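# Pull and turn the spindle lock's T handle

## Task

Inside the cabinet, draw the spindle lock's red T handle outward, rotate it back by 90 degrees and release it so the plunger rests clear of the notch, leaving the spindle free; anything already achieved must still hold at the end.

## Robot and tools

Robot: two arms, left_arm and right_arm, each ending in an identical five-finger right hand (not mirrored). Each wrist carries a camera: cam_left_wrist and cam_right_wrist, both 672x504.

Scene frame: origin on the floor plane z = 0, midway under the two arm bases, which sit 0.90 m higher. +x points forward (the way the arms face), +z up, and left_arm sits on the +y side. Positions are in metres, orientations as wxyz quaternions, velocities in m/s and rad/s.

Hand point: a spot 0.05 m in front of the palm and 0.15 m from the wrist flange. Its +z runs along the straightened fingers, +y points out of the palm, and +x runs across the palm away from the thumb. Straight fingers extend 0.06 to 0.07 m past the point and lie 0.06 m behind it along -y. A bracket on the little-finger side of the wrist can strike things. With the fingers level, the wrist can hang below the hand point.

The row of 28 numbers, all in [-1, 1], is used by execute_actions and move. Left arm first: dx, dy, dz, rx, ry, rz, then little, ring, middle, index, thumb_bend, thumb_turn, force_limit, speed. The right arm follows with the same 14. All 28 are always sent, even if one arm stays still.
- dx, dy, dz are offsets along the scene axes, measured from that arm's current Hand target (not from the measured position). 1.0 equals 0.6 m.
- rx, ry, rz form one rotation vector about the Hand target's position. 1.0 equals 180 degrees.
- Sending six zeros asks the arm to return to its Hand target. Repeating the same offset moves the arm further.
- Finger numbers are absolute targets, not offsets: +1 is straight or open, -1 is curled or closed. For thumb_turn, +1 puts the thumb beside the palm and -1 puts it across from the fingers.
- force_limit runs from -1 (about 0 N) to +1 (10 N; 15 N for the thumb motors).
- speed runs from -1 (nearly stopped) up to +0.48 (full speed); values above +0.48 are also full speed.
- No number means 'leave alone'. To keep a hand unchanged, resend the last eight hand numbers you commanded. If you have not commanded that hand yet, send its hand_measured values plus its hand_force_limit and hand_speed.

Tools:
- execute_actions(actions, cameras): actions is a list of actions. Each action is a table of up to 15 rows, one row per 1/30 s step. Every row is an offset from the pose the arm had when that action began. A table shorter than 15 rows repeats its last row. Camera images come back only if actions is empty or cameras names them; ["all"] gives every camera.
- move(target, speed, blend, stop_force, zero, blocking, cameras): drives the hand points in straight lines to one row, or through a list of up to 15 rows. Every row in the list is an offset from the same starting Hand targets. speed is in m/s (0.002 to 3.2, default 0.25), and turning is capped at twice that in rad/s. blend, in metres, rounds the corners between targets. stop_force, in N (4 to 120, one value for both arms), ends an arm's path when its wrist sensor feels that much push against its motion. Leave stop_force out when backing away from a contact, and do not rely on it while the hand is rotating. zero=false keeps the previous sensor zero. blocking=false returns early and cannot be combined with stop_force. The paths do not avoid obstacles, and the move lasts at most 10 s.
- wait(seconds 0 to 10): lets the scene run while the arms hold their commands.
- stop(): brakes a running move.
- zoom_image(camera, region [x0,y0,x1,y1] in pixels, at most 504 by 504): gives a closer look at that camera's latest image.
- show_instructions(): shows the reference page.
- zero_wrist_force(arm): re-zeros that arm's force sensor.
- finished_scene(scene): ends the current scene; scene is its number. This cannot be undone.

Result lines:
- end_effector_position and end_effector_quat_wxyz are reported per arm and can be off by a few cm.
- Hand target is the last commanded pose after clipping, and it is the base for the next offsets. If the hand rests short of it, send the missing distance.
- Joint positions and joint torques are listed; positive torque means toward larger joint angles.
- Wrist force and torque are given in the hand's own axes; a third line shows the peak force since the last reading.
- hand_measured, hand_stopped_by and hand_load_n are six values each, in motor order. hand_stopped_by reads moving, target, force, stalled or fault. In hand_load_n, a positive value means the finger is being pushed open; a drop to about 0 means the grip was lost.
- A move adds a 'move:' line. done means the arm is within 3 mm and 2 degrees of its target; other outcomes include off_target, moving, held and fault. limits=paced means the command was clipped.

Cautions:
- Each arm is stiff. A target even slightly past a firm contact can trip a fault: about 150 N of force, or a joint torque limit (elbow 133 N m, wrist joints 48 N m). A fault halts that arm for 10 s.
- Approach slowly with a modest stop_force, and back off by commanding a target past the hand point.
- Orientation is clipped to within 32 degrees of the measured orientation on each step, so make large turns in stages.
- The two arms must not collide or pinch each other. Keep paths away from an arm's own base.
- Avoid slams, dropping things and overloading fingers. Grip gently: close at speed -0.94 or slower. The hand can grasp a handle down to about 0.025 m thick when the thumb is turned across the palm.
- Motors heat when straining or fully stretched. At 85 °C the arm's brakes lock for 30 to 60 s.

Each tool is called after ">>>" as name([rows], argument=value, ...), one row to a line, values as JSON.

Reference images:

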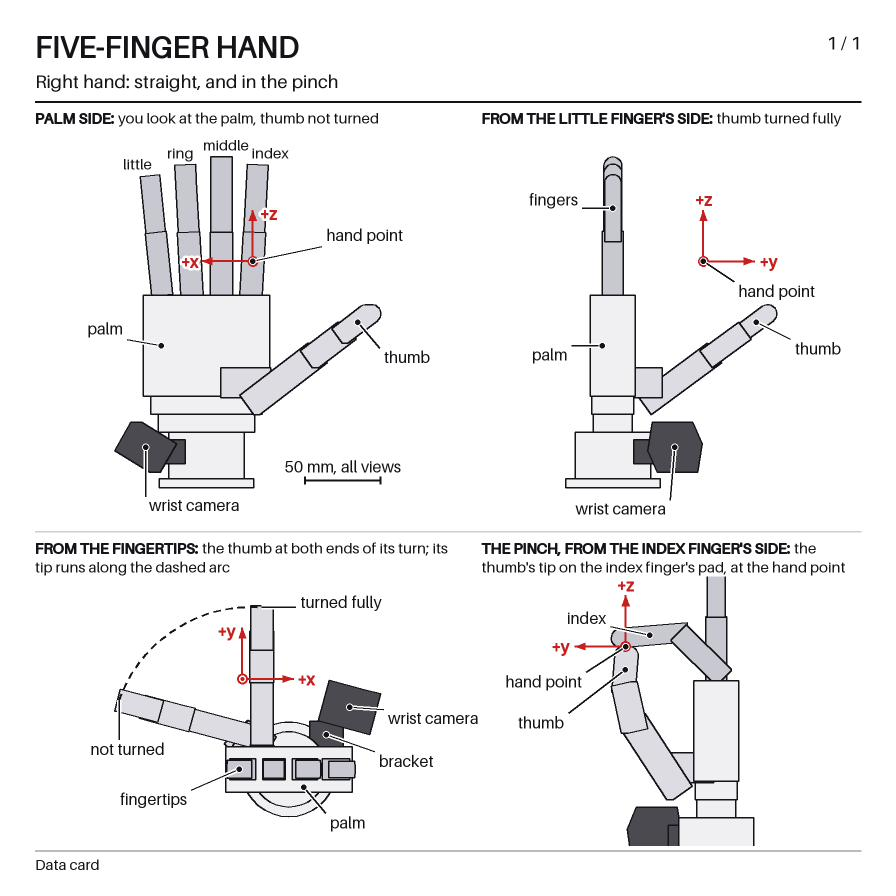

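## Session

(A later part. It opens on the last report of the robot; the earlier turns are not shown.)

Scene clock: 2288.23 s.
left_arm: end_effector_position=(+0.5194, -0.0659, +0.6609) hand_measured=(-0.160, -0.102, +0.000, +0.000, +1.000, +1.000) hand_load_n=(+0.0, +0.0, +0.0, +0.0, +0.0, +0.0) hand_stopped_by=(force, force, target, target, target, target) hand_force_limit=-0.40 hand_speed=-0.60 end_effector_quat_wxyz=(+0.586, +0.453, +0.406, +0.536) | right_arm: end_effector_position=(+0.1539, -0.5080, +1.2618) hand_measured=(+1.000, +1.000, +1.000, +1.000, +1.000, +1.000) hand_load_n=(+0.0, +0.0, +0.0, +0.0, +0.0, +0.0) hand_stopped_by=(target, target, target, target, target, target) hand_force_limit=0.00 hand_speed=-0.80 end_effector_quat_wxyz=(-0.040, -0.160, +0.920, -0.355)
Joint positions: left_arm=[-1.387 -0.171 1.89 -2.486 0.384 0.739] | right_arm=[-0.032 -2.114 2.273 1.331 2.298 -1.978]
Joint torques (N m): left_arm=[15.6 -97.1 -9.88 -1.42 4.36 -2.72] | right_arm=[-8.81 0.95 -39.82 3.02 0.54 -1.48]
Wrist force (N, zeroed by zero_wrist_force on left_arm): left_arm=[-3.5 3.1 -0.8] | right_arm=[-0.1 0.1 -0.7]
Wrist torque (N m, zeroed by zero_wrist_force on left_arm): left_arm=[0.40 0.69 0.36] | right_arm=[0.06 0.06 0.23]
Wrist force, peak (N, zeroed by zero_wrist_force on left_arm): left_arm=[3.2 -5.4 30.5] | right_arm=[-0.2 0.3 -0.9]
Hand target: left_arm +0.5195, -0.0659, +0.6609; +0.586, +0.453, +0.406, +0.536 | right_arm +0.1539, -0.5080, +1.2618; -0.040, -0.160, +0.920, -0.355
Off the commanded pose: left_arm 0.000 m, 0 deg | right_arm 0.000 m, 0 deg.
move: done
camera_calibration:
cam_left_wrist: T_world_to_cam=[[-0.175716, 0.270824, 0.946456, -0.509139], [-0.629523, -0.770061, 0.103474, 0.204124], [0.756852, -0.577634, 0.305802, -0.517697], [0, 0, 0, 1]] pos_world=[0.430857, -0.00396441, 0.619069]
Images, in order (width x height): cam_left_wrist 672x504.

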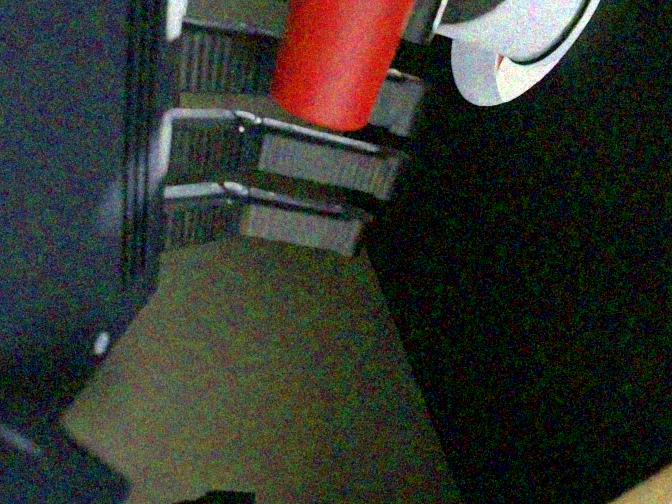

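>>> move(target=[0.004,0,0,0,0,0, -0.02, 0.0, 0, 0, 1, 1, -0.4, -0.5, 0,0,0,0,0,0, 1,1,1,1,1,1,0,-0.8], speed=0.02)

>>> move(target=[0,0,-0.09,0,0,0, -0.02, 0.0, 0, 0, 1, 1, -0.4, -0.5, 0,0,0,0,0,0, 1,1,1,1,1,1,0,-0.8], speed=0.03, stop_force=6, cameras=["cam_left_wrist"])

Scene clock: 2301.40 s.
left_arm: end_effector_position=(+0.5219, -0.0659, +0.6609) hand_measured=(-0.020, +0.000, +0.000, +0.000, +1.000, +1.000) hand_load_n=(+0.0, +0.0, +0.0, +0.0, +0.5, +0.0) hand_stopped_by=(target, target, target, target, target, target) hand_force_limit=-0.40 hand_speed=-0.50 end_effector_quat_wxyz=(+0.586, +0.453, +0.406, +0.536) | right_arm: end_effector_position=(+0.1539, -0.5080, +1.2618) hand_measured=(+1.000, +1.000, +1.000, +1.000, +1.000, +1.000) hand_load_n=(+0.0, +0.0, +0.0, +0.0, +0.0, +0.0) hand_stopped_by=(target, target, target, target, target, target) hand_force_limit=0.00 hand_speed=-0.80 end_effector_quat_wxyz=(-0.040, -0.160, +0.920, -0.355)
Joint positions: left_arm=[-1.383 -0.173 1.888 -2.476 0.387 0.732] | right_arm=[-0.032 -2.114 2.273 1.331 2.298 -1.978]
Joint torques (N m): left_arm=[12.68 -96.38 -8.86 -1.29 4.55 -3] | right_arm=[-8.52 1.64 -41.62 3.29 0.74 -1.51]
Wrist force (N, zeroed by zero_wrist_force on left_arm): left_arm=[-3.5 2.9 -0.9] | right_arm=[-0.5 0.3 -0.3]
Wrist torque (N m, zeroed by zero_wrist_force on left_arm): left_arm=[0.38 0.70 0.35] | right_arm=[0.06 0.09 0.21]
Wrist force, peak (N, zeroed by zero_wrist_force on left_arm): left_arm=[-3.7 3.5 -1.0] | right_arm=[-0.8 0.3 -0.6]
Hand target: left_arm +0.5219, -0.0659, +0.6609; +0.586, +0.453, +0.406, +0.536 | right_arm +0.1539, -0.5080, +1.2618; -0.040, -0.160, +0.920, -0.355
Off the commanded pose: left_arm 0.000 m, 0 deg | right_arm 0.000 m, 0 deg.
move: done

Scene clock: 2304.17 s.
left_arm: end_effector_position=(+0.5219, -0.0659, +0.6069) hand_measured=(-0.020, +0.000, +0.000, +0.000, +1.000, +1.000) hand_load_n=(-0.5, +0.0, +0.0, +0.0, +0.0, +0.5) hand_stopped_by=(target, target, target, target, target, target) hand_force_limit=-0.40 hand_speed=-0.50 end_effector_quat_wxyz=(+0.586, +0.453, +0.406, +0.536) | right_arm: end_effector_position=(+0.1539, -0.5080, +1.2618) hand_measured=(+1.000, +1.000, +1.000, +1.000, +1.000, +1.000) hand_load_n=(+0.0, +0.0, +0.0, +0.0, +0.0, +0.0) hand_stopped_by=(target, target, target, target, target, target) hand_force_limit=0.00 hand_speed=-0.80 end_effector_quat_wxyz=(-0.040, -0.160, +0.920, -0.355)
Joint positions: left_arm=[-1.383 -0.082 1.81 -2.489 0.387 0.732] | right_arm=[-0.032 -2.114 2.273 1.331 2.298 -1.978]
Joint torques (N m): left_arm=[12.93 -68.5 -9.16 -5.39 4.04 1.4] | right_arm=[-9.29 0.1 -40.85 3.44 0.63 -1.51]
Wrist force (N, zeroed by zero_wrist_force on left_arm): left_arm=[-3.3 3.1 -1.2] | right_arm=[-0.3 0.2 -0.5]
Wrist torque (N m, zeroed by zero_wrist_force on left_arm): left_arm=[0.43 0.69 0.38] | right_arm=[0.06 0.07 0.22]
Wrist force, peak (N, zeroed by zero_wrist_force on left_arm): left_arm=[-3.7 3.5 -1.0] | right_arm=[-0.5 0.6 -0.6]
Hand target: left_arm +0.5219, -0.0659, +0.6069; +0.586, +0.453, +0.406, +0.536 | right_arm +0.1539, -0.5080, +1.2618; -0.040, -0.160, +0.920, -0.355
Off the commanded pose: left_arm 0.000 m, 0 deg | right_arm 0.000 m, 0 deg.
move: done
camera_calibration:
cam_left_wrist: T_world_to_cam=[[-0.175658, 0.270897, 0.946445, -0.457723], [-0.629541, -0.770035, 0.103563, 0.211169], [0.756851, -0.577634, 0.305803, -0.503031], [0, 0, 0, 1]] pos_world=[0.433257, -0.00396435, 0.565169]
Images, in order (width x height): cam_left_wrist 672x504.

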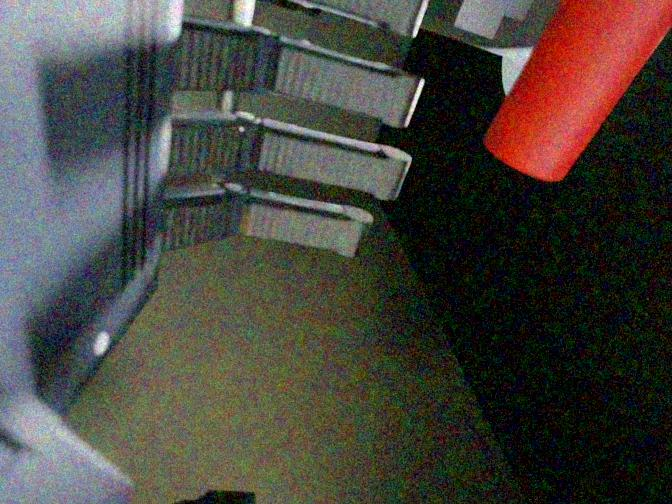

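>>> move(target=[-0.16,0,-0.01,0,0,0, -0.02, 0.0, 0, 0, 1, 1, -0.4, -0.5, 0,0,0,0,0,0, 1,1,1,1,1,1,0,-0.8], speed=0.1)

>>> execute_actions([
  [[0,0,0,0,0,0, 1,1,1,1, 1, 1, -0.4, 0.5, 0,0,0,0,0,0, 1,1,1,1,1,1,0,-0.8]],
], cameras=["cam_left_wrist"])

Scene clock: 2310.93 s.
left_arm: end_effector_position=(+0.4259, -0.0659, +0.6009) hand_measured=(-0.020, +0.000, +0.000, +0.000, +1.000, +1.000) hand_load_n=(+0.0, +0.0, +0.0, +0.0, +0.0, +0.0) hand_stopped_by=(target, target, target, target, target, target) hand_force_limit=-0.40 hand_speed=-0.50 end_effector_quat_wxyz=(+0.586, +0.453, +0.406, +0.535) | right_arm: end_effector_position=(+0.1539, -0.5080, +1.2618) hand_measured=(+1.000, +1.000, +1.000, +1.000, +1.000, +1.000) hand_load_n=(+0.0, +0.0, -0.5, +0.0, +0.0, +0.0) hand_stopped_by=(target, target, target, target, target, target) hand_force_limit=0.00 hand_speed=-0.80 end_effector_quat_wxyz=(-0.040, -0.160, +0.920, -0.355)
Joint positions: left_arm=[-1.546 0.012 1.836 -2.99 0.29 1.134] | right_arm=[-0.032 -2.114 2.273 1.331 2.298 -1.978]
Joint torques (N m): left_arm=[-14.67 -64.13 -4.25 -6.18 -1.65 2.27] | right_arm=[-9 2.09 -40.55 3.52 0.51 -1.52]
Wrist force (N, zeroed by zero_wrist_force on left_arm): left_arm=[-3.3 2.8 -1.4] | right_arm=[0.0 -0.2 -0.7]
Wrist torque (N m, zeroed by zero_wrist_force on left_arm): left_arm=[0.41 0.68 0.16] | right_arm=[0.02 0.05 0.23]
Wrist force, peak (N, zeroed by zero_wrist_force on left_arm): left_arm=[-3.9 3.2 -1.5] | right_arm=[-0.6 0.3 -0.7]
Hand target: left_arm +0.4259, -0.0659, +0.6009; +0.586, +0.453, +0.406, +0.536 | right_arm +0.1539, -0.5080, +1.2618; -0.040, -0.160, +0.920, -0.355
Off the commanded pose: left_arm 0.000 m, 0 deg | right_arm 0.000 m, 0 deg.
move: done

Scene clock: 2311.63 s.
left_arm: end_effector_position=(+0.4259, -0.0659, +0.6009) hand_measured=(+1.000, +1.000, +1.000, +1.000, +1.000, +1.000) hand_load_n=(+0.0, +0.0, +0.0, +0.0, +0.0, +0.0) hand_stopped_by=(target, target, target, target, target, target) hand_force_limit=-0.40 hand_speed=0.50 end_effector_quat_wxyz=(+0.586, +0.453, +0.406, +0.536) | right_arm: end_effector_position=(+0.1539, -0.5080, +1.2618) hand_measured=(+1.000, +1.000, +1.000, +1.000, +1.000, +1.000) hand_load_n=(+0.0, +0.0, +0.0, +0.0, +0.0, +0.0) hand_stopped_by=(target, target, target, target, target, target) hand_force_limit=0.00 hand_speed=-0.80 end_effector_quat_wxyz=(-0.040, -0.160, +0.920, -0.355)
Joint positions: left_arm=[-1.547 0.012 1.836 -2.99 0.29 1.135] | right_arm=[-0.032 -2.114 2.273 1.331 2.298 -1.978]
Joint torques (N m): left_arm=[-15.15 -62.87 -5.07 -6.04 -0.15 2.04] | right_arm=[-9.5 1.19 -40.25 3.28 1.18 -1.57]
Wrist force (N, zeroed by zero_wrist_force on left_arm): left_arm=[-3.2 2.9 -1.7] | right_arm=[-0.1 -0.1 -0.3]
Wrist torque (N m, zeroed by zero_wrist_force on left_arm): left_arm=[0.44 0.67 0.18] | right_arm=[0.01 0.03 0.23]
Wrist force, peak (N, zeroed by zero_wrist_force on left_arm): left_arm=[-3.7 3.1 -1.8] | right_arm=[-0.5 0.3 -0.8]
Hand target: left_arm +0.4259, -0.0659, +0.6009; +0.586, +0.453, +0.406, +0.536 | right_arm +0.1539, -0.5080, +1.2618; -0.040, -0.160, +0.920, -0.355
Off the commanded pose: left_arm 0.000 m, 0 deg | right_arm 0.000 m, 0 deg.
camera_calibration:
cam_left_wrist: T_world_to_cam=[[-0.175643, 0.270887, 0.946451, -0.468848], [-0.629494, -0.77007, 0.103583, 0.151415], [0.756893, -0.577592, 0.305779, -0.428451], [0, 0, 0, 1]] pos_world=[0.337257, -0.00386457, 0.559069]
Images, in order (width x height): cam_left_wrist 672x504.

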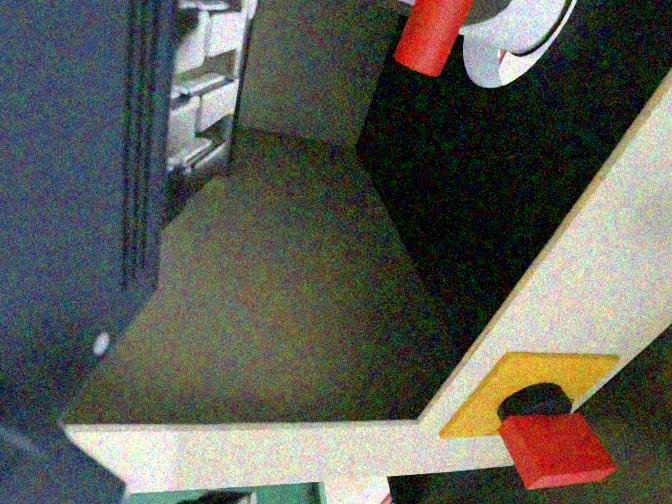

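>>> move(target=[-0.02,0.1,0.05,0,0,0, 1,1,1,1, 1, 1, -0.4, 0.5, 0,0,0,0,0,0, 1,1,1,1,1,1,0,-0.8], speed=0.15, cameras=["cam_left_wrist"])

Scene clock: 2322.57 s.
left_arm: end_effector_position=(+0.4139, -0.0059, +0.6309) hand_measured=(+1.000, +1.000, +1.000, +1.000, +1.000, +1.000) hand_load_n=(+0.0, +0.5, +0.0, +0.0, +0.0, +0.0) hand_stopped_by=(target, target, target, target, target, target) hand_force_limit=-0.40 hand_speed=0.50 end_effector_quat_wxyz=(+0.586, +0.453, +0.406, +0.536) | right_arm: end_effector_position=(+0.1539, -0.5080, +1.2618) hand_measured=(+1.000, +1.000, +1.000, +1.000, +1.000, +1.000) hand_load_n=(+0.0, +0.0, +0.0, +0.0, +0.0, +0.0) hand_stopped_by=(target, target, target, target, target, target) hand_force_limit=0.00 hand_speed=-0.80 end_effector_quat_wxyz=(-0.040, -0.160, +0.920, -0.355)
Joint positions: left_arm=[-1.567 0.014 1.959 -3.18 0.282 1.203] | right_arm=[-0.032 -2.114 2.273 1.331 2.298 -1.978]
Joint torques (N m): left_arm=[-14.28 -58.33 26.33 -5.93 -1.81 2.08] | right_arm=[-10.13 3.77 -40.85 3.42 1.02 -1.61]
Wrist force (N, zeroed by zero_wrist_force on left_arm): left_arm=[-3.1 3.0 -1.6] | right_arm=[-0.2 0.2 0.0]
Wrist torque (N m, zeroed by zero_wrist_force on left_arm): left_arm=[0.44 0.66 0.18] | right_arm=[0.03 0.04 0.23]
Wrist force, peak (N, zeroed by zero_wrist_force on left_arm): left_arm=[-4.6 2.5 -1.4] | right_arm=[-0.6 0.3 -0.6]
Hand target: left_arm +0.4139, -0.0059, +0.6309; +0.586, +0.453, +0.406, +0.536 | right_arm +0.1539, -0.5080, +1.2618; -0.040, -0.160, +0.920, -0.355
Off the commanded pose: left_arm 0.000 m, 0 deg | right_arm 0.000 m, 0 deg.
move: done
camera_calibration:
cam_left_wrist: T_world_to_cam=[[-0.175629, 0.270933, 0.94644, -0.515671], [-0.629549, -0.770022, 0.103607, 0.186872], [0.75685, -0.577635, 0.305804, -0.393973], [0, 0, 0, 1]] pos_world=[0.325256, 0.0560357, 0.589169]
Images, in order (width x height): cam_left_wrist 672x504.

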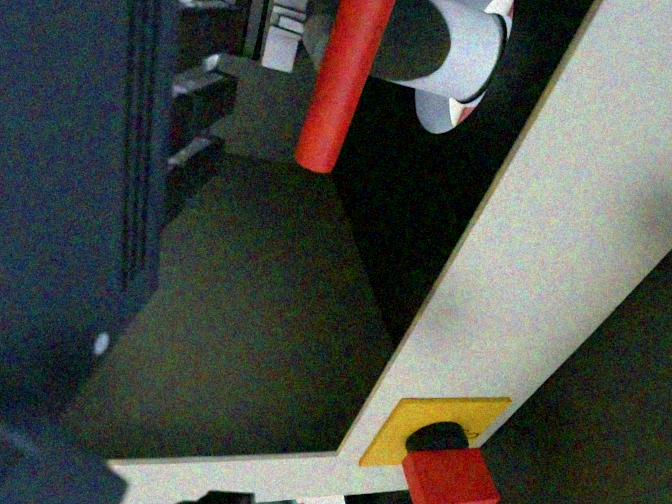

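>>> finished_scene(scene=1)

The scene is finished: the task was done.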